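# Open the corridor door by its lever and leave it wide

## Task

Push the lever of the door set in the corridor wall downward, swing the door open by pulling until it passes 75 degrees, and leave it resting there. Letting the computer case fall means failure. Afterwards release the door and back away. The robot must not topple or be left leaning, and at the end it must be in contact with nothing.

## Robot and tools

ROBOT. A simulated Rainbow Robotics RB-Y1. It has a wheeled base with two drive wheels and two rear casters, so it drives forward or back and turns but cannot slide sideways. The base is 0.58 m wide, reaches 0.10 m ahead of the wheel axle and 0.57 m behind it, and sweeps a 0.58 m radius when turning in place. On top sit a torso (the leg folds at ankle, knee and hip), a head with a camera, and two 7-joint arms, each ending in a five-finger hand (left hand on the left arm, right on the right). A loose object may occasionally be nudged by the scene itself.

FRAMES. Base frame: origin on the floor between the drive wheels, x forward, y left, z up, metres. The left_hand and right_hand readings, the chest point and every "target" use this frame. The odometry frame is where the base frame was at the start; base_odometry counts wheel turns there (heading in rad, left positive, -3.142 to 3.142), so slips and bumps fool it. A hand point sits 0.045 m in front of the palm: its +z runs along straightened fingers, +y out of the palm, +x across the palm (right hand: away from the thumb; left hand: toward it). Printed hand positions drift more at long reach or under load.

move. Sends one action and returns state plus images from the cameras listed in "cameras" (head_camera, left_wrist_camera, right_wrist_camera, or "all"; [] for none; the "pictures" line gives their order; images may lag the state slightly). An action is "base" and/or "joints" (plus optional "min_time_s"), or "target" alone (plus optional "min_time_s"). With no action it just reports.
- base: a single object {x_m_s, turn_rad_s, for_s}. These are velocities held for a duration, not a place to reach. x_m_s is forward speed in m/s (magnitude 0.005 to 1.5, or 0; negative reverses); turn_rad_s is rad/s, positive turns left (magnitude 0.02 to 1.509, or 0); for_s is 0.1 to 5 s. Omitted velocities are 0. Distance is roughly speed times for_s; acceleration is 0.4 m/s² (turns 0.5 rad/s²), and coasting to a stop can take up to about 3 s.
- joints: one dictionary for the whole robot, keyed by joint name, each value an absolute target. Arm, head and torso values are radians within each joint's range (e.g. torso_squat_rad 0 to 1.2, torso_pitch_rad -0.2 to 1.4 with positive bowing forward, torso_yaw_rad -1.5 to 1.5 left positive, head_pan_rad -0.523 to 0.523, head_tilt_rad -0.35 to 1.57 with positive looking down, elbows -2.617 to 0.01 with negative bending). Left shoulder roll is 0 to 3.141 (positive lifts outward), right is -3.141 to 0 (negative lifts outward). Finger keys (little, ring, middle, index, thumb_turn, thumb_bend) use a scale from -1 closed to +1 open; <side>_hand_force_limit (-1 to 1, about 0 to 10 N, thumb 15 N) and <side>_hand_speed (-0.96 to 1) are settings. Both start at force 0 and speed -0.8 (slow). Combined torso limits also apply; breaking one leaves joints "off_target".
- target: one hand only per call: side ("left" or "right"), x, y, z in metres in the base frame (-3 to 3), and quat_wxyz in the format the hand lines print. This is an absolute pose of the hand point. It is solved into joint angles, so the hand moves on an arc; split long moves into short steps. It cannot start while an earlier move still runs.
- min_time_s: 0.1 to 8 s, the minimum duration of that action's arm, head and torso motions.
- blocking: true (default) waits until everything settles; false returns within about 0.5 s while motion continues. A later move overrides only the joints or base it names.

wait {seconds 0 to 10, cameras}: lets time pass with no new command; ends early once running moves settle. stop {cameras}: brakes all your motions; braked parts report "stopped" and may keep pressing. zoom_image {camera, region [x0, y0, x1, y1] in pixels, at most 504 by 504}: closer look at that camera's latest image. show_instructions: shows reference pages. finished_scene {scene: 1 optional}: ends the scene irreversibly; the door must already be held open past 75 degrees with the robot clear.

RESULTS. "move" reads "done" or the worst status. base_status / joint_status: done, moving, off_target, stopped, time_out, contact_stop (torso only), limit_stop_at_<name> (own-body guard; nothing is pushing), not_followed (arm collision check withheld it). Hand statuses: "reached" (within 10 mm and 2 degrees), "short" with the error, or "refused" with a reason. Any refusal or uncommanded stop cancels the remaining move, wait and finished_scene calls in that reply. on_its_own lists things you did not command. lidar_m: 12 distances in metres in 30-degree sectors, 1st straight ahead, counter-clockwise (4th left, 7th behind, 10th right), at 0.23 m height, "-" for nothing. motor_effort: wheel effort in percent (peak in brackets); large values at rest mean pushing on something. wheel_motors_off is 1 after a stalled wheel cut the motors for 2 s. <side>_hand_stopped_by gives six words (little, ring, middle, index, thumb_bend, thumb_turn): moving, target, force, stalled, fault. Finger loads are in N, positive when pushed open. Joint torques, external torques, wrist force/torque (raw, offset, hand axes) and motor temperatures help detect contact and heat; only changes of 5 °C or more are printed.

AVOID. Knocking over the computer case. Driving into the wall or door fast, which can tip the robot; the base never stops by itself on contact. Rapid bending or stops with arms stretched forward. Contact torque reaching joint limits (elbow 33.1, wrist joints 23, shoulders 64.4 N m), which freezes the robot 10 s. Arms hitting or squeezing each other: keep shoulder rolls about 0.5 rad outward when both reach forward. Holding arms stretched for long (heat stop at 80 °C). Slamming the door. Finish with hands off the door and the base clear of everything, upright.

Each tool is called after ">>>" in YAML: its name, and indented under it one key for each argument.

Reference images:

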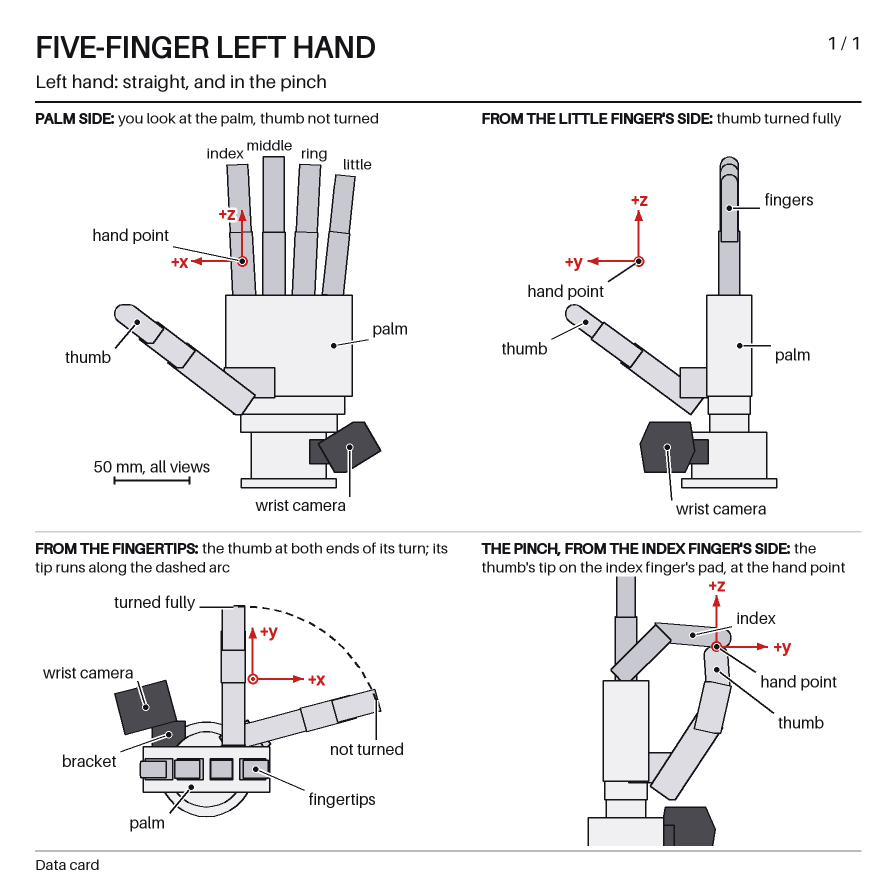

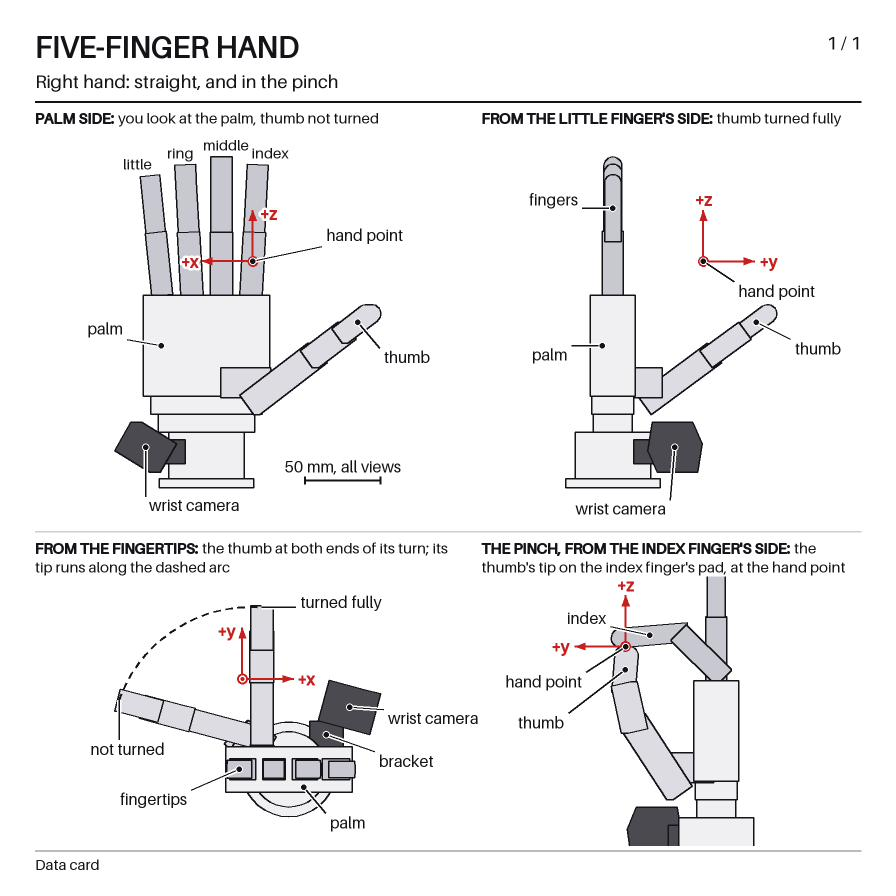

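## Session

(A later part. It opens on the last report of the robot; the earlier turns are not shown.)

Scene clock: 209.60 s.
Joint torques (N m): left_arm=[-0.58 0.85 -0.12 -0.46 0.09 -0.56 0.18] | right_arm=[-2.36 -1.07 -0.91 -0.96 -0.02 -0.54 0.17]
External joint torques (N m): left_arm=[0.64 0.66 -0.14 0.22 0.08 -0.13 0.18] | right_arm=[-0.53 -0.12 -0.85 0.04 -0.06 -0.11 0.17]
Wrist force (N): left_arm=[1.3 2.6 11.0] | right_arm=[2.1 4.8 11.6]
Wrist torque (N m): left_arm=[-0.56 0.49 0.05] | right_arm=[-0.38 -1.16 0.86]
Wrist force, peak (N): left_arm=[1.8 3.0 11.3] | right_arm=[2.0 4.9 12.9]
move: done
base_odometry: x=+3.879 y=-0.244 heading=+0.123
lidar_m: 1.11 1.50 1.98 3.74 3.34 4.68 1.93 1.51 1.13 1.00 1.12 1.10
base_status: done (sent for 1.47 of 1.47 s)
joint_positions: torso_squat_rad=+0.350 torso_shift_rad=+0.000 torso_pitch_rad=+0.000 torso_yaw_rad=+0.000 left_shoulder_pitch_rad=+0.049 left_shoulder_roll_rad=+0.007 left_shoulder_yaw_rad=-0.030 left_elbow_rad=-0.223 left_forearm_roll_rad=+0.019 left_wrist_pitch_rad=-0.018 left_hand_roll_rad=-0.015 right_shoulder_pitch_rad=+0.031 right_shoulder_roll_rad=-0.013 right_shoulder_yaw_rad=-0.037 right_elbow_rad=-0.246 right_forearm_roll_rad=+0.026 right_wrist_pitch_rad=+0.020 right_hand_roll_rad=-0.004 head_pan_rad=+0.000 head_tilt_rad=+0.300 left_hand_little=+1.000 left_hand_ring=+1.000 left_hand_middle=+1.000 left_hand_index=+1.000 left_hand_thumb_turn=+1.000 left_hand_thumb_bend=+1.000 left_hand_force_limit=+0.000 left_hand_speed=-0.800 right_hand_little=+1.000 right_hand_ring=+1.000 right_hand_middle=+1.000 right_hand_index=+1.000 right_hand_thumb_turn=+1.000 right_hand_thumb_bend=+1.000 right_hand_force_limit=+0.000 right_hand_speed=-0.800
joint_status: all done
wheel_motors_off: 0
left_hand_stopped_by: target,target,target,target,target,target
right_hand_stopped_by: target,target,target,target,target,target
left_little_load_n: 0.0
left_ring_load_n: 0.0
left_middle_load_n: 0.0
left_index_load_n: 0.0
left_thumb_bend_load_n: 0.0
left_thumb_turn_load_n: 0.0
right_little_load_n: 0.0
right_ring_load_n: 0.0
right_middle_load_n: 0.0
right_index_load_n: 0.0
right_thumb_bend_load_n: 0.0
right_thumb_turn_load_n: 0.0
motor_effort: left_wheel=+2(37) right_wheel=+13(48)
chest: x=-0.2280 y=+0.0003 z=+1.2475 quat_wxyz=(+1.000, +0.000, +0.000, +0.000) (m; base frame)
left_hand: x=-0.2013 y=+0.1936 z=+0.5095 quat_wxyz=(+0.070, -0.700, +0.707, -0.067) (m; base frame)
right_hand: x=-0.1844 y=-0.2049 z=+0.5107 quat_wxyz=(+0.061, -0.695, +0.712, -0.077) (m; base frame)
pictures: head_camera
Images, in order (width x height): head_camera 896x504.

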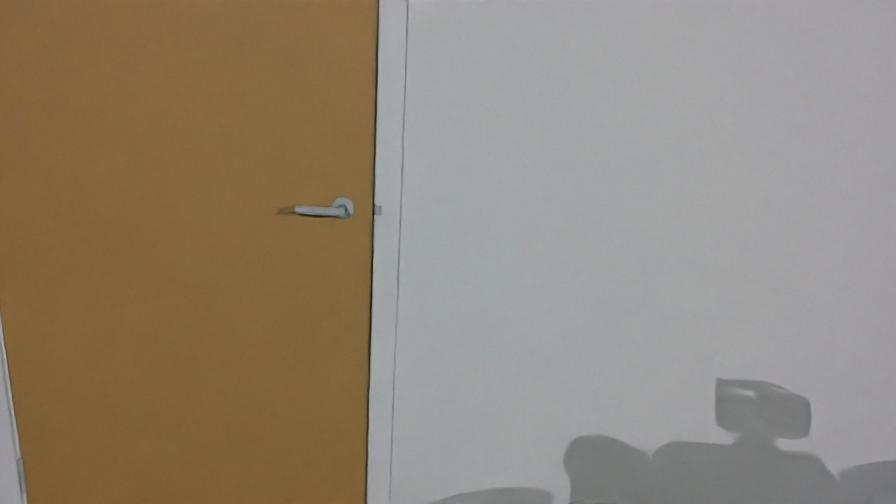

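>>> move:
  joints: {"head_pan_rad": -0.52, "head_tilt_rad": 0.6}
  cameras: ["head_camera"]

>>> move:
  joints: {"head_pan_rad": 0.4, "head_tilt_rad": 0.5}
  cameras: ["head_camera"]

Scene clock: 222.77 s.
Joint torques (N m): left_arm=[-0.95 0.74 0.24 -0.19 0.01 -0.64 0.17] | right_arm=[-1.91 -1.54 -0.31 -1.28 -0.11 -0.37 -0.06]
External joint torques (N m): left_arm=[0.27 0.55 0.22 0.48 0 -0.2 0.17] | right_arm=[-0.07 -0.58 -0.26 -0.28 -0.16 0.07 -0.06]
Wrist force (N): left_arm=[1.2 2.6 11.0] | right_arm=[2.3 4.9 11.4]
Wrist torque (N m): left_arm=[-0.56 0.51 0.03] | right_arm=[-0.31 -1.20 0.84]
Wrist force, peak (N): left_arm=[1.6 3.1 11.4] | right_arm=[2.0 5.1 12.9]
move: done
base_odometry: x=+3.879 y=-0.244 heading=+0.123
lidar_m: 1.10 1.51 1.97 3.75 3.35 4.69 1.93 1.51 1.14 1.00 1.13 1.10
base_status: not commanded
joint_positions: torso_squat_rad=+0.350 torso_shift_rad=+0.000 torso_pitch_rad=+0.000 torso_yaw_rad=+0.000 left_shoulder_pitch_rad=+0.049 left_shoulder_roll_rad=+0.007 left_shoulder_yaw_rad=-0.030 left_elbow_rad=-0.223 left_forearm_roll_rad=+0.019 left_wrist_pitch_rad=-0.018 left_hand_roll_rad=-0.015 right_shoulder_pitch_rad=+0.031 right_shoulder_roll_rad=-0.013 right_shoulder_yaw_rad=-0.037 right_elbow_rad=-0.246 right_forearm_roll_rad=+0.026 right_wrist_pitch_rad=+0.020 right_hand_roll_rad=-0.004 head_pan_rad=-0.520 head_tilt_rad=+0.600 left_hand_little=+1.000 left_hand_ring=+1.000 left_hand_middle=+1.000 left_hand_index=+1.000 left_hand_thumb_turn=+1.000 left_hand_thumb_bend=+1.000 left_hand_force_limit=+0.000 left_hand_speed=-0.800 right_hand_little=+1.000 right_hand_ring=+1.000 right_hand_middle=+1.000 right_hand_index=+1.000 right_hand_thumb_turn=+1.000 right_hand_thumb_bend=+1.000 right_hand_force_limit=+0.000 right_hand_speed=-0.800
joint_status: all done
wheel_motors_off: 0
left_hand_stopped_by: target,target,target,target,target,target
right_hand_stopped_by: target,target,target,target,target,target
left_little_load_n: 0.0
left_ring_load_n: 0.0
left_middle_load_n: 0.0
left_index_load_n: 0.0
left_thumb_bend_load_n: 0.0
left_thumb_turn_load_n: 0.0
right_little_load_n: 0.0
right_ring_load_n: 0.0
right_middle_load_n: 0.0
right_index_load_n: 0.0
right_thumb_bend_load_n: 0.0
right_thumb_turn_load_n: 0.0
motor_effort: left_wheel=+2(2) right_wheel=+12(14)
chest: x=-0.2280 y=+0.0003 z=+1.2475 quat_wxyz=(+1.000, +0.000, +0.000, +0.000) (m; base frame)
left_hand: x=-0.2013 y=+0.1936 z=+0.5095 quat_wxyz=(+0.070, -0.700, +0.707, -0.067) (m; base frame)
right_hand: x=-0.1844 y=-0.2049 z=+0.5107 quat_wxyz=(+0.061, -0.695, +0.712, -0.077) (m; base frame)
pictures: head_camera
Images, in order (width x height): head_camera 896x504.

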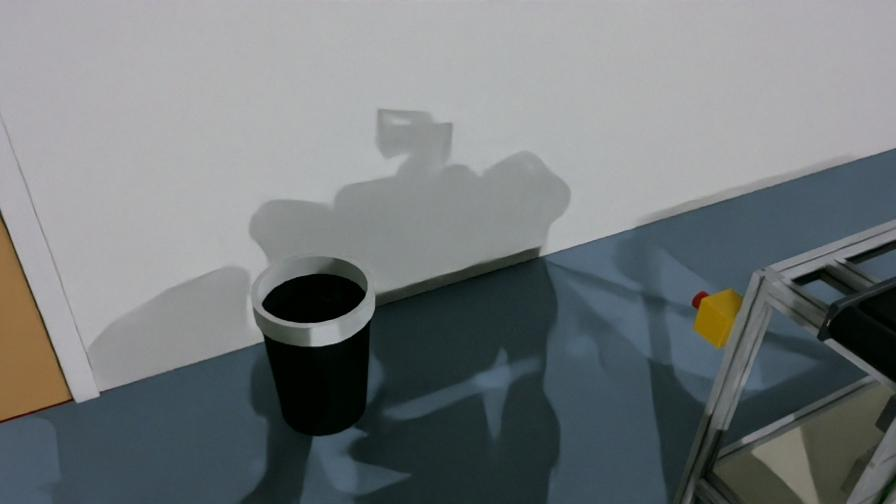

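Scene clock: 224.03 s.
Joint torques (N m): left_arm=[-1.26 1.02 0.16 -0.28 -0.02 -0.61 0.2] | right_arm=[-1.94 -2.01 -0.3 -1.09 -0.07 -0.5 0.17]
External joint torques (N m): left_arm=[-0.04 0.84 0.14 0.4 -0.03 -0.17 0.2] | right_arm=[-0.11 -1.06 -0.25 -0.09 -0.11 -0.06 0.17]
Wrist force (N): left_arm=[1.5 2.9 10.7] | right_arm=[1.7 5.0 12.3]
Wrist torque (N m): left_arm=[-0.54 0.43 0.05] | right_arm=[-0.35 -1.14 0.84]
Wrist force, peak (N): left_arm=[1.8 3.3 11.1] | right_arm=[1.8 4.5 12.9]
move: done
base_odometry: x=+3.879 y=-0.244 heading=+0.123
lidar_m: 1.11 1.51 1.97 3.75 3.36 4.69 1.93 1.51 1.14 1.00 1.12 1.10
base_status: not commanded
joint_positions: torso_squat_rad=+0.350 torso_shift_rad=+0.000 torso_pitch_rad=+0.000 torso_yaw_rad=+0.000 left_shoulder_pitch_rad=+0.049 left_shoulder_roll_rad=+0.007 left_shoulder_yaw_rad=-0.030 left_elbow_rad=-0.223 left_forearm_roll_rad=+0.019 left_wrist_pitch_rad=-0.018 left_hand_roll_rad=-0.015 right_shoulder_pitch_rad=+0.031 right_shoulder_roll_rad=-0.013 right_shoulder_yaw_rad=-0.037 right_elbow_rad=-0.246 right_forearm_roll_rad=+0.026 right_wrist_pitch_rad=+0.020 right_hand_roll_rad=-0.004 head_pan_rad=+0.400 head_tilt_rad=+0.500 left_hand_little=+1.000 left_hand_ring=+1.000 left_hand_middle=+1.000 left_hand_index=+1.000 left_hand_thumb_turn=+1.000 left_hand_thumb_bend=+1.000 left_hand_force_limit=+0.000 left_hand_speed=-0.800 right_hand_little=+1.000 right_hand_ring=+1.000 right_hand_middle=+1.000 right_hand_index=+1.000 right_hand_thumb_turn=+1.000 right_hand_thumb_bend=+1.000 right_hand_force_limit=+0.000 right_hand_speed=-0.800
joint_status: all done
wheel_motors_off: 0
left_hand_stopped_by: target,target,target,target,target,target
right_hand_stopped_by: target,target,target,target,target,target
left_little_load_n: 0.0
left_ring_load_n: 0.0
left_middle_load_n: 0.0
left_index_load_n: 0.0
left_thumb_bend_load_n: 0.0
left_thumb_turn_load_n: 0.0
right_little_load_n: 0.0
right_ring_load_n: 0.0
right_middle_load_n: 0.0
right_index_load_n: 0.0
right_thumb_bend_load_n: 0.0
right_thumb_turn_load_n: 0.0
motor_effort: left_wheel=+2(2) right_wheel=+13(14)
chest: x=-0.2280 y=+0.0003 z=+1.2475 quat_wxyz=(+1.000, +0.000, +0.000, +0.000) (m; base frame)
left_hand: x=-0.2013 y=+0.1936 z=+0.5095 quat_wxyz=(+0.070, -0.700, +0.707, -0.067) (m; base frame)
right_hand: x=-0.1844 y=-0.2049 z=+0.5107 quat_wxyz=(+0.061, -0.695, +0.712, -0.077) (m; base frame)
pictures: head_camera
Images, in order (width x height): head_camera 896x504.

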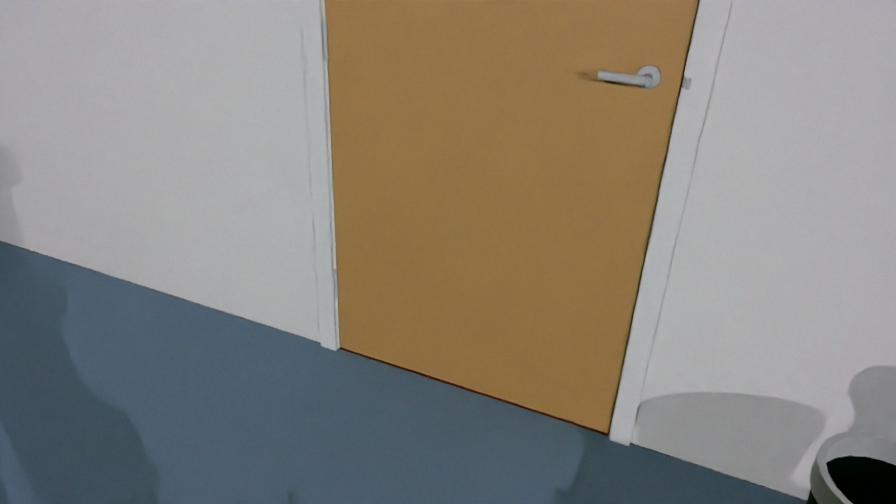

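>>> zoom_image:
  camera: "head_camera"
  region: [560, 30, 740, 130]

Scaled by 2.800 from the camera's 896x504 image, which has a finer 1280x720 frame.

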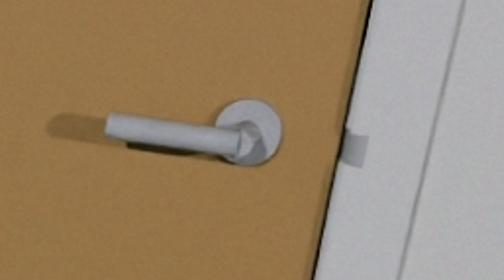

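>>> move:
  base: {"turn_rad_s": 0.3, "for_s": 0.5}
  joints: {"head_pan_rad": 0.0, "head_tilt_rad": 0.4}

>>> move:
  base: {"x_m_s": 0.3, "for_s": 1.9}

>>> move:
  base: {"turn_rad_s": -0.3, "for_s": 0.4}
  joints: {"head_pan_rad": 0.0, "head_tilt_rad": 0.5}
  cameras: ["head_camera"]

Scene clock: 310.60 s.
Joint torques (N m): left_arm=[-1 1.06 0.12 -0.52 -0.11 -0.58 -0.03] | right_arm=[-2.22 -0.97 -0.23 -1.24 -0.05 -0.64 0.25]
External joint torques (N m): left_arm=[0.22 0.88 0.1 0.16 -0.13 -0.15 -0.03] | right_arm=[-0.39 -0.01 -0.17 -0.24 -0.09 -0.2 0.25]
Wrist force (N): left_arm=[1.4 2.9 10.8] | right_arm=[2.3 4.9 11.5]
Wrist torque (N m): left_arm=[-0.49 0.46 0.04] | right_arm=[-0.32 -1.16 0.86]
Wrist force, peak (N): left_arm=[1.8 3.1 11.3] | right_arm=[1.7 5.0 12.9]
move: done
base_odometry: x=+3.879 y=-0.244 heading=+0.248
lidar_m: 1.46 1.56 2.25 3.35 3.96 4.94 3.53 1.50 1.13 1.00 1.12 1.10
base_status: done (sent for 0.5 of 0.5 s)
joint_positions: torso_squat_rad=+0.350 torso_shift_rad=+0.000 torso_pitch_rad=+0.000 torso_yaw_rad=+0.000 left_shoulder_pitch_rad=+0.049 left_shoulder_roll_rad=+0.007 left_shoulder_yaw_rad=-0.030 left_elbow_rad=-0.223 left_forearm_roll_rad=+0.019 left_wrist_pitch_rad=-0.018 left_hand_roll_rad=-0.015 right_shoulder_pitch_rad=+0.031 right_shoulder_roll_rad=-0.013 right_shoulder_yaw_rad=-0.037 right_elbow_rad=-0.246 right_forearm_roll_rad=+0.026 right_wrist_pitch_rad=+0.020 right_hand_roll_rad=-0.004 head_pan_rad=+0.000 head_tilt_rad=+0.400 left_hand_little=+1.000 left_hand_ring=+1.000 left_hand_middle=+1.000 left_hand_index=+1.000 left_hand_thumb_turn=+1.000 left_hand_thumb_bend=+1.000 left_hand_force_limit=+0.000 left_hand_speed=-0.800 right_hand_little=+1.000 right_hand_ring=+1.000 right_hand_middle=+1.000 right_hand_index=+1.000 right_hand_thumb_turn=+1.000 right_hand_thumb_bend=+1.000 right_hand_force_limit=+0.000 right_hand_speed=-0.800
joint_status: all done
wheel_motors_off: 0
left_hand_stopped_by: target,target,target,target,target,target
right_hand_stopped_by: target,target,target,target,target,target
left_little_load_n: 0.0
left_ring_load_n: 0.0
left_middle_load_n: 0.0
left_index_load_n: 0.0
left_thumb_bend_load_n: 0.0
left_thumb_turn_load_n: 0.0
right_little_load_n: 0.0
right_ring_load_n: 0.0
right_middle_load_n: 0.0
right_index_load_n: 0.0
right_thumb_bend_load_n: 0.0
right_thumb_turn_load_n: 0.0
motor_effort: left_wheel=+2(17) right_wheel=+14(38)
chest: x=-0.2280 y=+0.0003 z=+1.2475 quat_wxyz=(+1.000, +0.000, +0.000, +0.000) (m; base frame)
left_hand: x=-0.2013 y=+0.1936 z=+0.5095 quat_wxyz=(+0.070, -0.700, +0.707, -0.067) (m; base frame)
right_hand: x=-0.1844 y=-0.2049 z=+0.5107 quat_wxyz=(+0.062, -0.695, +0.712, -0.077) (m; base frame)
pictures: none

Scene clock: 313.77 s.
Joint torques (N m): left_arm=[-0.62 1.07 -0.27 -0.53 -0.04 -0.48 0.22] | right_arm=[-3.02 -2.06 -1.13 -1.4 0.11 -0.35 0.08]
External joint torques (N m): left_arm=[0.59 0.89 -0.29 0.14 -0.05 -0.04 0.22] | right_arm=[-1.19 -1.1 -1.08 -0.4 0.07 0.08 0.08]
Wrist force (N): left_arm=[1.4 2.6 10.4] | right_arm=[1.9 4.4 12.0]
Wrist torque (N m): left_arm=[-0.52 0.43 0.04] | right_arm=[-0.43 -1.16 0.82]
Wrist force, peak (N): left_arm=[1.3 2.7 11.6] | right_arm=[2.3 4.2 13.0]
move: done
base_odometry: x=+4.432 y=-0.104 heading=+0.248
lidar_m: 0.89 0.95 1.36 3.71 3.51 5.09 2.50 1.52 1.22 1.07 0.63 0.61
base_status: done (sent for 1.9 of 1.9 s)
joint_positions: torso_squat_rad=+0.350 torso_shift_rad=+0.000 torso_pitch_rad=+0.000 torso_yaw_rad=+0.000 left_shoulder_pitch_rad=+0.049 left_shoulder_roll_rad=+0.007 left_shoulder_yaw_rad=-0.030 left_elbow_rad=-0.223 left_forearm_roll_rad=+0.019 left_wrist_pitch_rad=-0.018 left_hand_roll_rad=-0.015 right_shoulder_pitch_rad=+0.031 right_shoulder_roll_rad=-0.013 right_shoulder_yaw_rad=-0.037 right_elbow_rad=-0.246 right_forearm_roll_rad=+0.026 right_wrist_pitch_rad=+0.020 right_hand_roll_rad=-0.004 head_pan_rad=+0.000 head_tilt_rad=+0.400 left_hand_little=+1.000 left_hand_ring=+1.000 left_hand_middle=+1.000 left_hand_index=+1.000 left_hand_thumb_turn=+1.000 left_hand_thumb_bend=+1.000 left_hand_force_limit=+0.000 left_hand_speed=-0.800 right_hand_little=+1.000 right_hand_ring=+1.000 right_hand_middle=+1.000 right_hand_index=+1.000 right_hand_thumb_turn=+1.000 right_hand_thumb_bend=+1.000 right_hand_force_limit=+0.000 right_hand_speed=-0.800
joint_status: not commanded
wheel_motors_off: 0
left_hand_stopped_by: target,target,target,target,target,target
right_hand_stopped_by: target,target,target,target,target,target
left_little_load_n: 0.0
left_ring_load_n: 0.0
left_middle_load_n: 0.0
left_index_load_n: 0.0
left_thumb_bend_load_n: 0.0
left_thumb_turn_load_n: 0.0
right_little_load_n: 0.0
right_ring_load_n: -0.5
right_middle_load_n: 0.0
right_index_load_n: 0.0
right_thumb_bend_load_n: 0.0
right_thumb_turn_load_n: 0.0
motor_effort: left_wheel=+5(37) right_wheel=-7(45)
chest: x=-0.2280 y=+0.0003 z=+1.2475 quat_wxyz=(+1.000, +0.000, +0.000, +0.000) (m; base frame)
left_hand: x=-0.2014 y=+0.1936 z=+0.5095 quat_wxyz=(+0.070, -0.700, +0.707, -0.067) (m; base frame)
right_hand: x=-0.1844 y=-0.2049 z=+0.5107 quat_wxyz=(+0.061, -0.695, +0.712, -0.077) (m; base frame)
pictures: none

Scene clock: 314.93 s.
Joint torques (N m): left_arm=[-1.26 0.97 0.54 -0.44 0 -0.59 0.18] | right_arm=[-3.35 -1.17 -0.38 -0.95 0.18 -0.67 0.05]
External joint torques (N m): left_arm=[-0.04 0.79 0.52 0.23 -0.01 -0.16 0.17] | right_arm=[-1.52 -0.21 -0.32 0.05 0.14 -0.24 0.05]
Wrist force (N): left_arm=[1.1 2.4 10.6] | right_arm=[1.8 5.1 12.1]
Wrist torque (N m): left_arm=[-0.59 0.49 0.02] | right_arm=[-0.36 -1.10 0.85]
Wrist force, peak (N): left_arm=[1.7 2.5 11.4] | right_arm=[1.8 5.3 12.6]
move: done
base_odometry: x=+4.432 y=-0.104 heading=+0.169
lidar_m: 0.89 0.93 1.28 3.39 3.51 5.08 2.48 2.91 1.22 1.07 0.68 0.61
base_status: done (sent for 0.4 of 0.4 s)
joint_positions: torso_squat_rad=+0.350 torso_shift_rad=+0.000 torso_pitch_rad=+0.000 torso_yaw_rad=+0.000 left_shoulder_pitch_rad=+0.049 left_shoulder_roll_rad=+0.007 left_shoulder_yaw_rad=-0.030 left_elbow_rad=-0.223 left_forearm_roll_rad=+0.019 left_wrist_pitch_rad=-0.018 left_hand_roll_rad=-0.015 right_shoulder_pitch_rad=+0.031 right_shoulder_roll_rad=-0.013 right_shoulder_yaw_rad=-0.037 right_elbow_rad=-0.246 right_forearm_roll_rad=+0.026 right_wrist_pitch_rad=+0.020 right_hand_roll_rad=-0.004 head_pan_rad=+0.000 head_tilt_rad=+0.500 left_hand_little=+1.000 left_hand_ring=+1.000 left_hand_middle=+1.000 left_hand_index=+1.000 left_hand_thumb_turn=+1.000 left_hand_thumb_bend=+1.000 left_hand_force_limit=+0.000 left_hand_speed=-0.800 right_hand_little=+1.000 right_hand_ring=+1.000 right_hand_middle=+1.000 right_hand_index=+1.000 right_hand_thumb_turn=+1.000 right_hand_thumb_bend=+1.000 right_hand_force_limit=+0.000 right_hand_speed=-0.800
joint_status: all done
wheel_motors_off: 0
left_hand_stopped_by: target,target,target,target,target,target
right_hand_stopped_by: target,target,target,target,target,target
left_little_load_n: 0.0
left_ring_load_n: 0.0
left_middle_load_n: 0.0
left_index_load_n: 0.0
left_thumb_bend_load_n: -0.5
left_thumb_turn_load_n: 0.0
right_little_load_n: 0.0
right_ring_load_n: 0.0
right_middle_load_n: 0.0
right_index_load_n: 0.0
right_thumb_bend_load_n: 0.0
right_thumb_turn_load_n: 0.0
motor_effort: left_wheel=+1(30) right_wheel=-17(45)
chest: x=-0.2280 y=+0.0004 z=+1.2475 quat_wxyz=(+1.000, +0.000, +0.000, +0.000) (m; base frame)
left_hand: x=-0.2014 y=+0.1937 z=+0.5095 quat_wxyz=(+0.070, -0.700, +0.707, -0.067) (m; base frame)
right_hand: x=-0.1844 y=-0.2049 z=+0.5107 quat_wxyz=(+0.061, -0.695, +0.712, -0.077) (m; base frame)
pictures: head_camera
Images, in order (width x height): head_camera 896x504.

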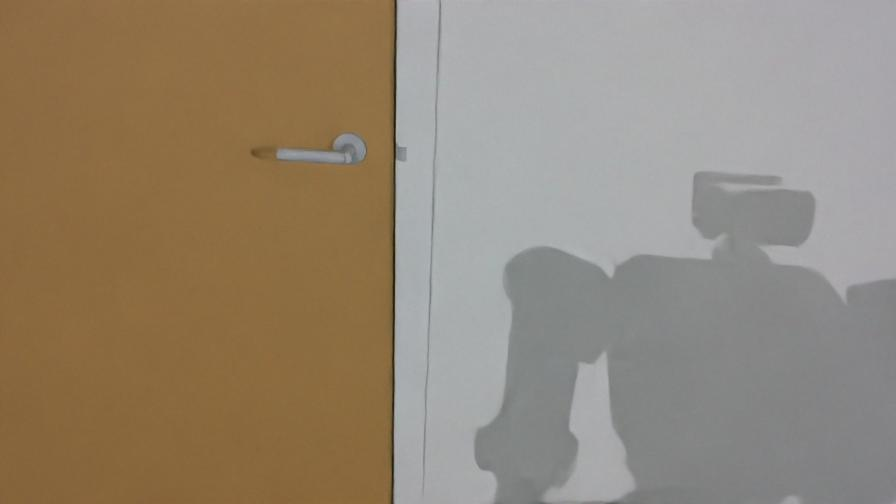

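>>> move:
  joints: {"left_shoulder_roll_rad": 0.3, "left_elbow_rad": -1.8, "left_shoulder_pitch_rad": 0.2}
  min_time_s: 2

>>> move:
  target: {"side": "left", "x": 0.25, "y": 0.22, "z": 1.15, "quat_wxyz": [0.5, -0.5, 0.5, -0.5]}
  min_time_s: 3
  cameras: ["all"]

Scene clock: 342.33 s.
Joint torques (N m): left_arm=[-7 5.07 3.77 -9.19 -0.04 -2.2 0.01] | right_arm=[-2.61 -1.69 -0.69 -0.82 0.05 -0.4 -0.06]
External joint torques (N m): left_arm=[0.5 0.75 0.48 0.29 -0.13 -0.34 0.02] | right_arm=[-0.77 -0.73 -0.63 0.18 0.01 0.04 -0.06]
Wrist force (N): left_arm=[3.5 7.5 5.5] | right_arm=[1.9 4.6 12.4]
Wrist torque (N m): left_arm=[0.14 0.12 -0.03] | right_arm=[-0.45 -1.15 0.86]
Wrist force, peak (N): left_arm=[2.3 5.6 10.4] | right_arm=[2.2 4.7 12.9]
move: done
base_odometry: x=+4.432 y=-0.104 heading=+0.169
lidar_m: 0.89 0.93 1.27 3.39 3.52 5.09 2.47 2.92 1.22 1.07 0.69 0.61
base_status: not commanded
joint_positions: torso_squat_rad=+0.350 torso_shift_rad=+0.000 torso_pitch_rad=+0.000 torso_yaw_rad=+0.000 left_shoulder_pitch_rad=+0.200 left_shoulder_roll_rad=+0.300 left_shoulder_yaw_rad=-0.030 left_elbow_rad=-1.800 left_forearm_roll_rad=+0.019 left_wrist_pitch_rad=-0.018 left_hand_roll_rad=-0.015 right_shoulder_pitch_rad=+0.031 right_shoulder_roll_rad=-0.013 right_shoulder_yaw_rad=-0.037 right_elbow_rad=-0.246 right_forearm_roll_rad=+0.026 right_wrist_pitch_rad=+0.020 right_hand_roll_rad=-0.004 head_pan_rad=+0.000 head_tilt_rad=+0.500 left_hand_little=+1.000 left_hand_ring=+1.000 left_hand_middle=+1.000 left_hand_index=+1.000 left_hand_thumb_turn=+1.000 left_hand_thumb_bend=+1.000 left_hand_force_limit=+0.000 left_hand_speed=-0.800 right_hand_little=+1.000 right_hand_ring=+1.000 right_hand_middle=+1.000 right_hand_index=+1.000 right_hand_thumb_turn=+1.000 right_hand_thumb_bend=+1.000 right_hand_force_limit=+0.000 right_hand_speed=-0.800
joint_status: all done
wheel_motors_off: 0
left_hand_stopped_by: target,target,target,target,target,target
right_hand_stopped_by: target,target,target,target,target,target
left_little_load_n: 0.0
left_ring_load_n: 0.0
left_middle_load_n: 0.0
left_index_load_n: 0.0
left_thumb_bend_load_n: 0.0
left_thumb_turn_load_n: 0.0
right_little_load_n: 0.0
right_ring_load_n: 0.0
right_middle_load_n: 0.0
right_index_load_n: 0.0
right_thumb_bend_load_n: 0.0
right_thumb_turn_load_n: 0.0
motor_effort: left_wheel=+1(1) right_wheel=-18(19)
chest: x=-0.2280 y=+0.0004 z=+1.2475 quat_wxyz=(+1.000, +0.000, +0.000, +0.000) (m; base frame)
left_hand: x=+0.2830 y=+0.2817 z=+0.9833 quat_wxyz=(+0.571, -0.405, +0.562, -0.440) (m; base frame)
right_hand: x=-0.1844 y=-0.2049 z=+0.5107 quat_wxyz=(+0.061, -0.695, +0.712, -0.077) (m; base frame)
pictures: none

Scene clock: 345.67 s.
Joint torques (N m): left_arm=[-9.49 1.63 3.49 -8.36 -0.02 -2.06 0.34] | right_arm=[-2.04 -2.27 -0.04 -1.02 -0.05 -0.65 -0.17]
External joint torques (N m): left_arm=[-2.2 -0.44 1.88 -0.09 0.09 -0.14 0.34] | right_arm=[-0.21 -1.31 0.02 -0.02 -0.09 -0.21 -0.17]
Wrist force (N): left_arm=[2.1 7.3 5.2] | right_arm=[1.6 4.8 12.4]
Wrist torque (N m): left_arm=[0.10 0.19 -0.04] | right_arm=[-0.40 -1.09 0.82]
Wrist force, peak (N): left_arm=[3.4 7.6 5.5] | right_arm=[1.9 5.0 12.7]
move: done
base_odometry: x=+4.432 y=-0.104 heading=+0.169
lidar_m: 0.88 0.93 1.27 3.38 3.52 5.10 2.47 2.93 1.22 1.07 0.68 0.61
base_status: not commanded
joint_positions: torso_squat_rad=+0.350 torso_shift_rad=+0.000 torso_pitch_rad=+0.000 torso_yaw_rad=+0.000 left_shoulder_pitch_rad=+0.126 left_shoulder_roll_rad=+0.171 left_shoulder_yaw_rad=+0.025 left_elbow_rad=-2.469 left_forearm_roll_rad=+0.068 left_wrist_pitch_rad=+0.775 left_hand_roll_rad=+0.126 right_shoulder_pitch_rad=+0.031 right_shoulder_roll_rad=-0.013 right_shoulder_yaw_rad=-0.037 right_elbow_rad=-0.246 right_forearm_roll_rad=+0.026 right_wrist_pitch_rad=+0.020 right_hand_roll_rad=-0.004 head_pan_rad=+0.000 head_tilt_rad=+0.500 left_hand_little=+1.000 left_hand_ring=+1.000 left_hand_middle=+1.000 left_hand_index=+1.000 left_hand_thumb_turn=+1.000 left_hand_thumb_bend=+1.000 left_hand_force_limit=+0.000 left_hand_speed=-0.800 right_hand_little=+1.000 right_hand_ring=+1.000 right_hand_middle=+1.000 right_hand_index=+1.000 right_hand_thumb_turn=+1.000 right_hand_thumb_bend=+1.000 right_hand_force_limit=+0.000 right_hand_speed=-0.800
joint_status: all done
wheel_motors_off: 0
left_hand_stopped_by: target,target,target,target,target,target
right_hand_stopped_by: target,target,target,target,target,target
left_little_load_n: 0.0
left_ring_load_n: 0.0
left_middle_load_n: 0.0
left_index_load_n: 0.0
left_thumb_bend_load_n: 0.5
left_thumb_turn_load_n: 0.0
right_little_load_n: 0.0
right_ring_load_n: 0.0
right_middle_load_n: 0.0
right_index_load_n: 0.0
right_thumb_bend_load_n: -0.5
right_thumb_turn_load_n: 0.0
motor_effort: left_wheel=+1(1) right_wheel=-18(19)
chest: x=-0.2280 y=+0.0004 z=+1.2475 quat_wxyz=(+1.000, +0.000, +0.000, +0.000) (m; base frame)
left_hand: x=+0.2499 y=+0.2199 z=+1.1497 quat_wxyz=(+0.500, -0.500, +0.500, -0.500) (m; base frame)
left_hand_status: reached (checked arc, planned for 3.0 s): 0 mm and 0.0 deg off.
right_hand: x=-0.1844 y=-0.2049 z=+0.5107 quat_wxyz=(+0.061, -0.695, +0.712, -0.077) (m; base frame)
pictures: head_camera, left_wrist_camera, right_wrist_camera
Images, in order (width x height): head_camera 896x504, left_wrist_camera 504x504, right_wrist_camera 504x504.

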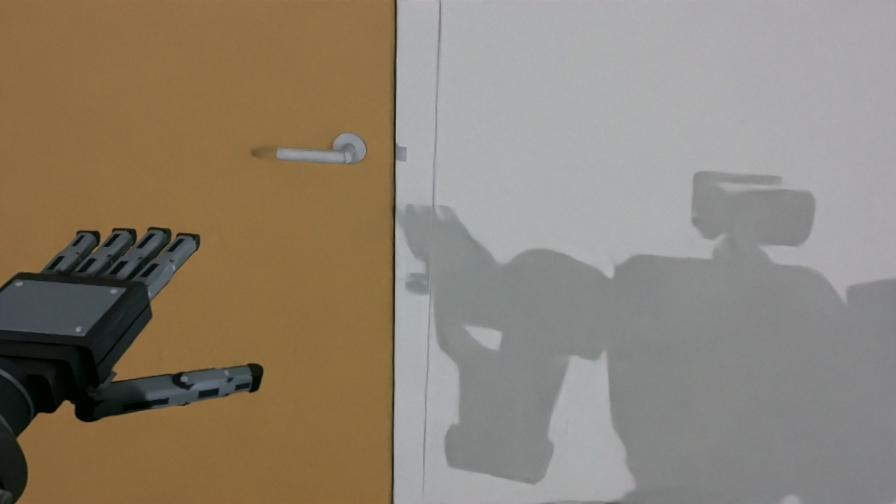

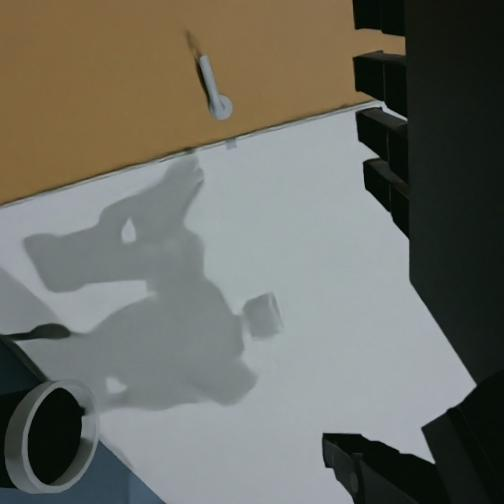

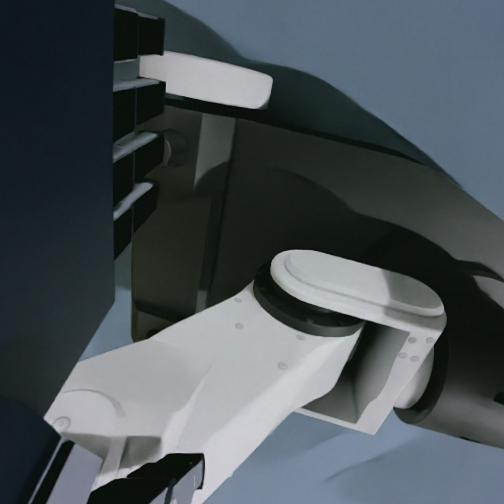

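>>> move:
  base: {"turn_rad_s": 0.3, "for_s": 0.7}
  joints: {"left_hand_little": 0.0, "left_hand_ring": 0.0, "left_hand_middle": 0.0, "left_hand_index": 0.0, "left_hand_speed": -0.5}

>>> move:
  base: {"x_m_s": 0.2, "for_s": 1.95}

>>> move:
  base: {"turn_rad_s": -0.3, "for_s": 0.75}
  joints: {"head_tilt_rad": 0.5}
  cameras: ["all"]

Scene clock: 418.70 s.
Joint torques (N m): left_arm=[-8.45 1.93 3.46 -8.39 -0.07 -2.06 0.32] | right_arm=[-2.7 -0.74 -1.85 -1.32 0.15 -0.41 0.02]
External joint torques (N m): left_arm=[-1.17 -0.14 1.86 -0.12 0.04 -0.15 0.32] | right_arm=[-0.87 0.22 -1.79 -0.33 0.1 0.02 0.02]
Wrist force (N): left_arm=[2.0 7.7 5.0] | right_arm=[2.4 4.3 11.8]
Wrist torque (N m): left_arm=[0.18 0.19 -0.06] | right_arm=[-0.46 -1.19 0.85]
Wrist force, peak (N): left_arm=[2.3 7.5 6.0] | right_arm=[2.1 4.9 12.7]
move: done
base_odometry: x=+4.432 y=-0.104 heading=+0.379
lidar_m: 0.89 1.01 1.64 3.51 4.13 6.65 3.27 1.39 1.07 1.08 0.61 0.61
base_status: done (sent for 0.7 of 0.7 s)
joint_positions: torso_squat_rad=+0.350 torso_shift_rad=+0.000 torso_pitch_rad=+0.000 torso_yaw_rad=+0.000 left_shoulder_pitch_rad=+0.126 left_shoulder_roll_rad=+0.171 left_shoulder_yaw_rad=+0.025 left_elbow_rad=-2.469 left_forearm_roll_rad=+0.068 left_wrist_pitch_rad=+0.775 left_hand_roll_rad=+0.126 right_shoulder_pitch_rad=+0.031 right_shoulder_roll_rad=-0.013 right_shoulder_yaw_rad=-0.037 right_elbow_rad=-0.246 right_forearm_roll_rad=+0.026 right_wrist_pitch_rad=+0.020 right_hand_roll_rad=-0.004 head_pan_rad=+0.000 head_tilt_rad=+0.500 left_hand_little=+0.000 left_hand_ring=+0.000 left_hand_middle=+0.000 left_hand_index=+0.000 left_hand_thumb_turn=+1.000 left_hand_thumb_bend=+1.000 left_hand_force_limit=+0.000 left_hand_speed=-0.500 right_hand_little=+1.000 right_hand_ring=+1.000 right_hand_middle=+1.000 right_hand_index=+1.000 right_hand_thumb_turn=+1.000 right_hand_thumb_bend=+1.000 right_hand_force_limit=+0.000 right_hand_speed=-0.800
joint_status: all done
wheel_motors_off: 0
left_hand_stopped_by: target,target,target,target,target,target
right_hand_stopped_by: target,target,target,target,target,target
left_little_load_n: 0.0
left_ring_load_n: 0.0
left_middle_load_n: 0.0
left_index_load_n: 0.0
left_thumb_bend_load_n: 0.0
left_thumb_turn_load_n: -0.5
right_little_load_n: 0.0
right_ring_load_n: 0.0
right_middle_load_n: 0.0
right_index_load_n: 0.0
right_thumb_bend_load_n: 0.0
right_thumb_turn_load_n: 0.0
motor_effort: left_wheel=-10(35) right_wheel=-3(44)
chest: x=-0.2280 y=+0.0003 z=+1.2475 quat_wxyz=(+1.000, +0.000, +0.000, +0.000) (m; base frame)
left_hand: x=+0.2499 y=+0.2199 z=+1.1497 quat_wxyz=(+0.500, -0.500, +0.500, -0.500) (m; base frame)
right_hand: x=-0.1844 y=-0.2049 z=+0.5107 quat_wxyz=(+0.061, -0.695, +0.712, -0.077) (m; base frame)
pictures: none

Scene clock: 421.70 s.
Joint torques (N m): left_arm=[-8.17 1.95 3.55 -7.8 0.13 -2.22 0.38] | right_arm=[-2.7 -1.45 -0.49 -1.2 0.08 -0.45 -0.01]
External joint torques (N m): left_arm=[-0.89 -0.12 1.94 0.46 0.25 -0.31 0.37] | right_arm=[-0.87 -0.49 -0.43 -0.2 0.04 -0.01 -0.01]
Wrist force (N): left_arm=[1.8 7.7 5.4] | right_arm=[1.6 4.9 12.3]
Wrist torque (N m): left_arm=[0.20 0.22 -0.06] | right_arm=[-0.40 -1.06 0.85]
Wrist force, peak (N): left_arm=[2.0 7.5 6.2] | right_arm=[1.8 5.2 12.7]
move: done
base_odometry: x=+4.797 y=+0.042 heading=+0.379
lidar_m: 0.50 0.59 0.95 3.61 3.63 5.63 3.66 1.50 1.24 0.42 0.43 0.51
base_status: done (sent for 1.97 of 1.97 s)
joint_positions: torso_squat_rad=+0.350 torso_shift_rad=+0.000 torso_pitch_rad=+0.000 torso_yaw_rad=+0.000 left_shoulder_pitch_rad=+0.126 left_shoulder_roll_rad=+0.171 left_shoulder_yaw_rad=+0.025 left_elbow_rad=-2.469 left_forearm_roll_rad=+0.068 left_wrist_pitch_rad=+0.775 left_hand_roll_rad=+0.126 right_shoulder_pitch_rad=+0.031 right_shoulder_roll_rad=-0.013 right_shoulder_yaw_rad=-0.037 right_elbow_rad=-0.246 right_forearm_roll_rad=+0.026 right_wrist_pitch_rad=+0.020 right_hand_roll_rad=-0.004 head_pan_rad=+0.000 head_tilt_rad=+0.500 left_hand_little=+0.000 left_hand_ring=+0.000 left_hand_middle=+0.000 left_hand_index=+0.000 left_hand_thumb_turn=+1.000 left_hand_thumb_bend=+1.000 left_hand_force_limit=+0.000 left_hand_speed=-0.500 right_hand_little=+1.000 right_hand_ring=+1.000 right_hand_middle=+1.000 right_hand_index=+1.000 right_hand_thumb_turn=+1.000 right_hand_thumb_bend=+1.000 right_hand_force_limit=+0.000 right_hand_speed=-0.800
joint_status: not commanded
wheel_motors_off: 0
left_hand_stopped_by: target,target,target,target,target,target
right_hand_stopped_by: target,target,target,target,target,target
left_little_load_n: 0.0
left_ring_load_n: 0.0
left_middle_load_n: 0.0
left_index_load_n: 0.0
left_thumb_bend_load_n: 0.0
left_thumb_turn_load_n: 0.0
right_little_load_n: 0.0
right_ring_load_n: 0.0
right_middle_load_n: 0.0
right_index_load_n: 0.0
right_thumb_bend_load_n: 0.0
right_thumb_turn_load_n: 0.0
motor_effort: left_wheel=+4(37) right_wheel=-8(38)
chest: x=-0.2280 y=+0.0003 z=+1.2475 quat_wxyz=(+1.000, +0.000, +0.000, +0.000) (m; base frame)
left_hand: x=+0.2499 y=+0.2199 z=+1.1498 quat_wxyz=(+0.500, -0.500, +0.500, -0.500) (m; base frame)
right_hand: x=-0.1844 y=-0.2049 z=+0.5107 quat_wxyz=(+0.061, -0.695, +0.712, -0.077) (m; base frame)
pictures: none

Scene clock: 423.53 s.
Joint torques (N m): left_arm=[-8.34 1.74 3.25 -8 0.04 -2.19 0.37] | right_arm=[-2.6 -1.32 -1 -0.94 -0.01 -0.6 0.02]
External joint torques (N m): left_arm=[-1.06 -0.33 1.64 0.26 0.15 -0.28 0.37] | right_arm=[-0.77 -0.35 -0.94 0.06 -0.05 -0.17 0.02]
Wrist force (N): left_arm=[1.7 7.4 5.1] | right_arm=[1.9 4.7 12.0]
Wrist torque (N m): left_arm=[0.09 0.23 -0.07] | right_arm=[-0.41 -1.12 0.86]
Wrist force, peak (N): left_arm=[2.0 7.9 5.3] | right_arm=[1.9 4.8 13.1]
move: done
base_odometry: x=+4.797 y=+0.042 heading=+0.150
lidar_m: 0.50 0.54 0.71 1.84 3.62 4.98 2.82 2.36 1.23 0.46 0.42 0.54
base_status: done (sent for 0.77 of 0.77 s)
joint_positions: torso_squat_rad=+0.350 torso_shift_rad=+0.000 torso_pitch_rad=+0.000 torso_yaw_rad=+0.000 left_shoulder_pitch_rad=+0.126 left_shoulder_roll_rad=+0.171 left_shoulder_yaw_rad=+0.025 left_elbow_rad=-2.469 left_forearm_roll_rad=+0.068 left_wrist_pitch_rad=+0.775 left_hand_roll_rad=+0.126 right_shoulder_pitch_rad=+0.031 right_shoulder_roll_rad=-0.013 right_shoulder_yaw_rad=-0.037 right_elbow_rad=-0.246 right_forearm_roll_rad=+0.026 right_wrist_pitch_rad=+0.020 right_hand_roll_rad=-0.004 head_pan_rad=+0.000 head_tilt_rad=+0.500 left_hand_little=+0.000 left_hand_ring=+0.000 left_hand_middle=+0.000 left_hand_index=+0.000 left_hand_thumb_turn=+1.000 left_hand_thumb_bend=+1.000 left_hand_force_limit=+0.000 left_hand_speed=-0.500 right_hand_little=+1.000 right_hand_ring=+1.000 right_hand_middle=+1.000 right_hand_index=+1.000 right_hand_thumb_turn=+1.000 right_hand_thumb_bend=+1.000 right_hand_force_limit=+0.000 right_hand_speed=-0.800
joint_status: all done
wheel_motors_off: 0
left_hand_stopped_by: target,target,target,target,target,target
right_hand_stopped_by: target,target,target,target,target,target
left_little_load_n: 0.0
left_ring_load_n: 0.0
left_middle_load_n: 0.0
left_index_load_n: 0.0
left_thumb_bend_load_n: 0.0
left_thumb_turn_load_n: 0.0
right_little_load_n: 0.0
right_ring_load_n: 0.0
right_middle_load_n: 0.0
right_index_load_n: 0.0
right_thumb_bend_load_n: 0.0
right_thumb_turn_load_n: 0.0
motor_effort: left_wheel=-2(29) right_wheel=-9(43)
chest: x=-0.2280 y=+0.0004 z=+1.2475 quat_wxyz=(+1.000, +0.000, +0.000, +0.000) (m; base frame)
left_hand: x=+0.2499 y=+0.2199 z=+1.1498 quat_wxyz=(+0.500, -0.500, +0.500, -0.500) (m; base frame)
right_hand: x=-0.1844 y=-0.2049 z=+0.5107 quat_wxyz=(+0.061, -0.695, +0.712, -0.077) (m; base frame)
pictures: head_camera, left_wrist_camera, right_wrist_camera
Images, in order (width x height): head_camera 896x504, left_wrist_camera 504x504, right_wrist_camera 504x504.

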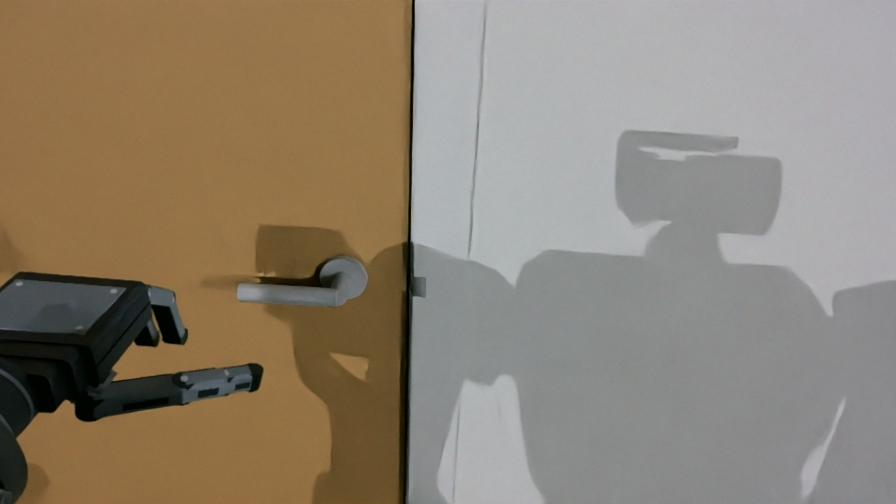

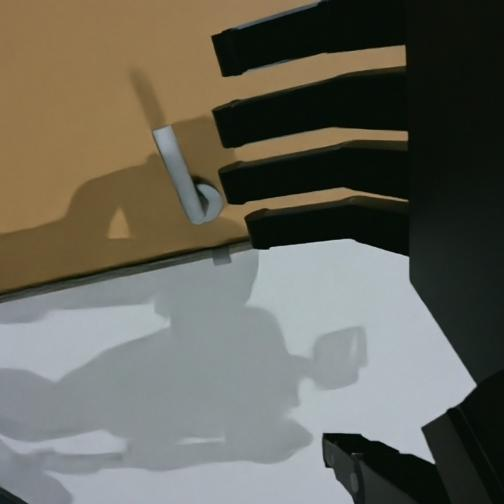

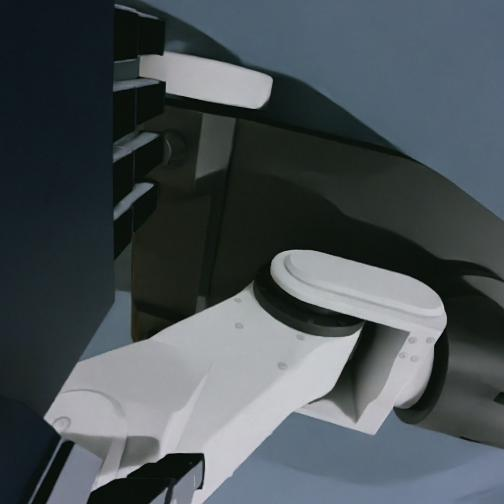

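>>> move:
  target: {"side": "left", "x": 0.36, "y": 0.14, "z": 1.16, "quat_wxyz": [0.5, -0.5, 0.5, -0.5]}
  min_time_s: 2

>>> move:
  target: {"side": "left", "x": 0.445, "y": 0.14, "z": 1.15, "quat_wxyz": [0.5, -0.5, 0.5, -0.5]}
  min_time_s: 2
  cameras: ["head_camera", "left_wrist_camera"]

Scene clock: 454.97 s.
Joint torques (N m): left_arm=[-15.38 -0.43 -0.91 -7.4 -0.57 -2.33 0.41] | right_arm=[-2.52 -1.48 -0.02 -0.91 -0.14 -0.42 -0.15]
External joint torques (N m): left_arm=[-1.86 -0.24 -1.16 1.17 -0.36 -0.44 0.4] | right_arm=[-0.69 -0.52 0.04 0.09 -0.19 0.01 -0.15]
Wrist force (N): left_arm=[2.0 7.4 5.6] | right_arm=[1.7 4.6 12.0]
Wrist torque (N m): left_arm=[0.13 0.20 -0.07] | right_arm=[-0.40 -1.09 0.82]
Wrist force, peak (N): left_arm=[1.6 7.8 6.0] | right_arm=[2.2 5.0 13.0]
move: done
base_odometry: x=+4.797 y=+0.042 heading=+0.150
lidar_m: 0.50 0.53 0.71 1.84 3.63 4.99 2.83 2.36 1.23 0.47 0.43 0.54
base_status: not commanded
joint_positions: torso_squat_rad=+0.350 torso_shift_rad=+0.000 torso_pitch_rad=+0.000 torso_yaw_rad=+0.000 left_shoulder_pitch_rad=-0.296 left_shoulder_roll_rad=+0.000 left_shoulder_yaw_rad=-0.071 left_elbow_rad=-2.035 left_forearm_roll_rad=-0.244 left_wrist_pitch_rad=+0.762 left_hand_roll_rad=+0.211 right_shoulder_pitch_rad=+0.031 right_shoulder_roll_rad=-0.013 right_shoulder_yaw_rad=-0.037 right_elbow_rad=-0.246 right_forearm_roll_rad=+0.026 right_wrist_pitch_rad=+0.020 right_hand_roll_rad=-0.004 head_pan_rad=+0.000 head_tilt_rad=+0.500 left_hand_little=+0.000 left_hand_ring=+0.000 left_hand_middle=+0.000 left_hand_index=+0.000 left_hand_thumb_turn=+1.000 left_hand_thumb_bend=+1.000 left_hand_force_limit=+0.000 left_hand_speed=-0.500 right_hand_little=+1.000 right_hand_ring=+1.000 right_hand_middle=+1.000 right_hand_index=+1.000 right_hand_thumb_turn=+1.000 right_hand_thumb_bend=+1.000 right_hand_force_limit=+0.000 right_hand_speed=-0.800
joint_status: all done
wheel_motors_off: 0
left_hand_stopped_by: target,target,target,target,target,target
right_hand_stopped_by: target,target,target,target,target,target
left_little_load_n: 0.0
left_ring_load_n: 0.0
left_middle_load_n: 0.0
left_index_load_n: 0.0
left_thumb_bend_load_n: 0.0
left_thumb_turn_load_n: -0.5
right_little_load_n: 0.0
right_ring_load_n: 0.0
right_middle_load_n: -0.5
right_index_load_n: 0.0
right_thumb_bend_load_n: 0.0
right_thumb_turn_load_n: 0.0
motor_effort: left_wheel=-2(2) right_wheel=-9(10)
chest: x=-0.2280 y=+0.0004 z=+1.2475 quat_wxyz=(+1.000, +0.000, +0.000, +0.000) (m; base frame)
left_hand: x=+0.3597 y=+0.1403 z=+1.1598 quat_wxyz=(+0.500, -0.500, +0.500, -0.500) (m; base frame)
left_hand_status: reached (checked arc, planned for 2.0 s): 0 mm and 0.0 deg off.
right_hand: x=-0.1844 y=-0.2049 z=+0.5107 quat_wxyz=(+0.061, -0.695, +0.712, -0.077) (m; base frame)
pictures: none

Scene clock: 457.30 s.
Joint torques (N m): left_arm=[-19.83 3.12 2.41 -8.29 -0.55 -2.19 0.38] | right_arm=[-2.7 -1.83 -0.32 -0.89 -0.1 -0.45 -0.1]
External joint torques (N m): left_arm=[-2.17 1.2 1.9 1.03 -0.33 -0.33 0.38] | right_arm=[-0.87 -0.87 -0.26 0.11 -0.14 -0.01 -0.1]
Wrist force (N): left_arm=[1.9 7.2 5.2] | right_arm=[2.4 4.6 12.1]
Wrist torque (N m): left_arm=[0.13 0.22 -0.07] | right_arm=[-0.42 -1.19 0.88]
Wrist force, peak (N): left_arm=[2.1 8.3 5.7] | right_arm=[2.0 5.0 13.1]
move: done
base_odometry: x=+4.797 y=+0.042 heading=+0.150
lidar_m: 0.50 0.53 0.72 1.85 3.63 4.98 2.83 2.36 1.22 0.46 0.43 0.54
base_status: not commanded
joint_positions: torso_squat_rad=+0.350 torso_shift_rad=+0.000 torso_pitch_rad=+0.000 torso_yaw_rad=+0.000 left_shoulder_pitch_rad=-0.555 left_shoulder_roll_rad=+0.031 left_shoulder_yaw_rad=+0.027 left_elbow_rad=-1.595 left_forearm_roll_rad=-0.265 left_wrist_pitch_rad=+0.571 left_hand_roll_rad=+0.286 right_shoulder_pitch_rad=+0.031 right_shoulder_roll_rad=-0.013 right_shoulder_yaw_rad=-0.037 right_elbow_rad=-0.246 right_forearm_roll_rad=+0.026 right_wrist_pitch_rad=+0.020 right_hand_roll_rad=-0.004 head_pan_rad=+0.000 head_tilt_rad=+0.500 left_hand_little=+0.000 left_hand_ring=+0.000 left_hand_middle=+0.000 left_hand_index=+0.000 left_hand_thumb_turn=+1.000 left_hand_thumb_bend=+1.000 left_hand_force_limit=+0.000 left_hand_speed=-0.500 right_hand_little=+1.000 right_hand_ring=+1.000 right_hand_middle=+1.000 right_hand_index=+1.000 right_hand_thumb_turn=+1.000 right_hand_thumb_bend=+1.000 right_hand_force_limit=+0.000 right_hand_speed=-0.800
joint_status: all done
wheel_motors_off: 0
left_hand_stopped_by: target,target,target,target,target,target
right_hand_stopped_by: target,target,target,target,target,target
left_little_load_n: 0.0
left_ring_load_n: 0.0
left_middle_load_n: 0.0
left_index_load_n: 0.0
left_thumb_bend_load_n: -0.5
left_thumb_turn_load_n: -0.5
right_little_load_n: 0.0
right_ring_load_n: 0.0
right_middle_load_n: 0.0
right_index_load_n: 0.0
right_thumb_bend_load_n: 0.0
right_thumb_turn_load_n: 0.0
motor_effort: left_wheel=-2(2) right_wheel=-10(10)
chest: x=-0.2280 y=+0.0004 z=+1.2475 quat_wxyz=(+1.000, +0.000, +0.000, +0.000) (m; base frame)
left_hand: x=+0.4449 y=+0.1398 z=+1.1497 quat_wxyz=(+0.500, -0.500, +0.500, -0.500) (m; base frame)
left_hand_status: reached (checked arc, planned for 2.0 s): 0 mm and 0.0 deg off.
right_hand: x=-0.1844 y=-0.2049 z=+0.5107 quat_wxyz=(+0.061, -0.695, +0.712, -0.077) (m; base frame)
pictures: head_camera, left_wrist_camera
Images, in order (width x height): head_camera 896x504, left_wrist_camera 504x504.

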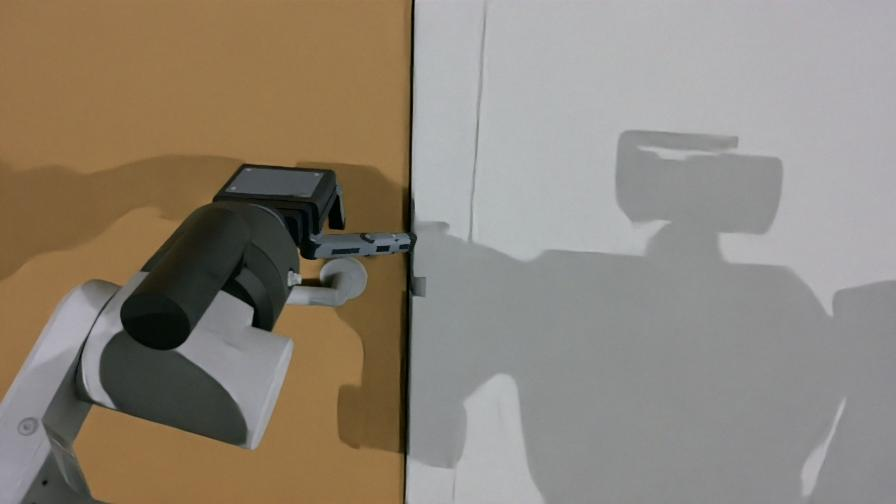

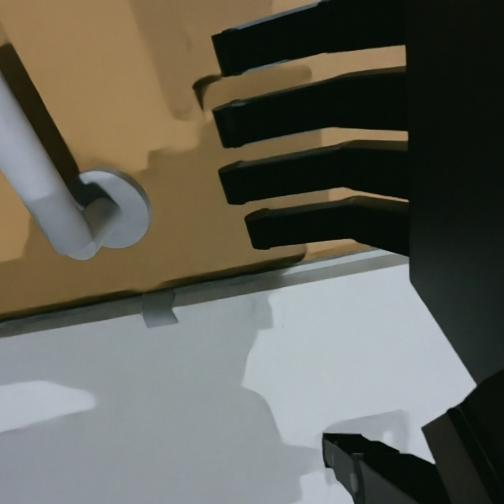

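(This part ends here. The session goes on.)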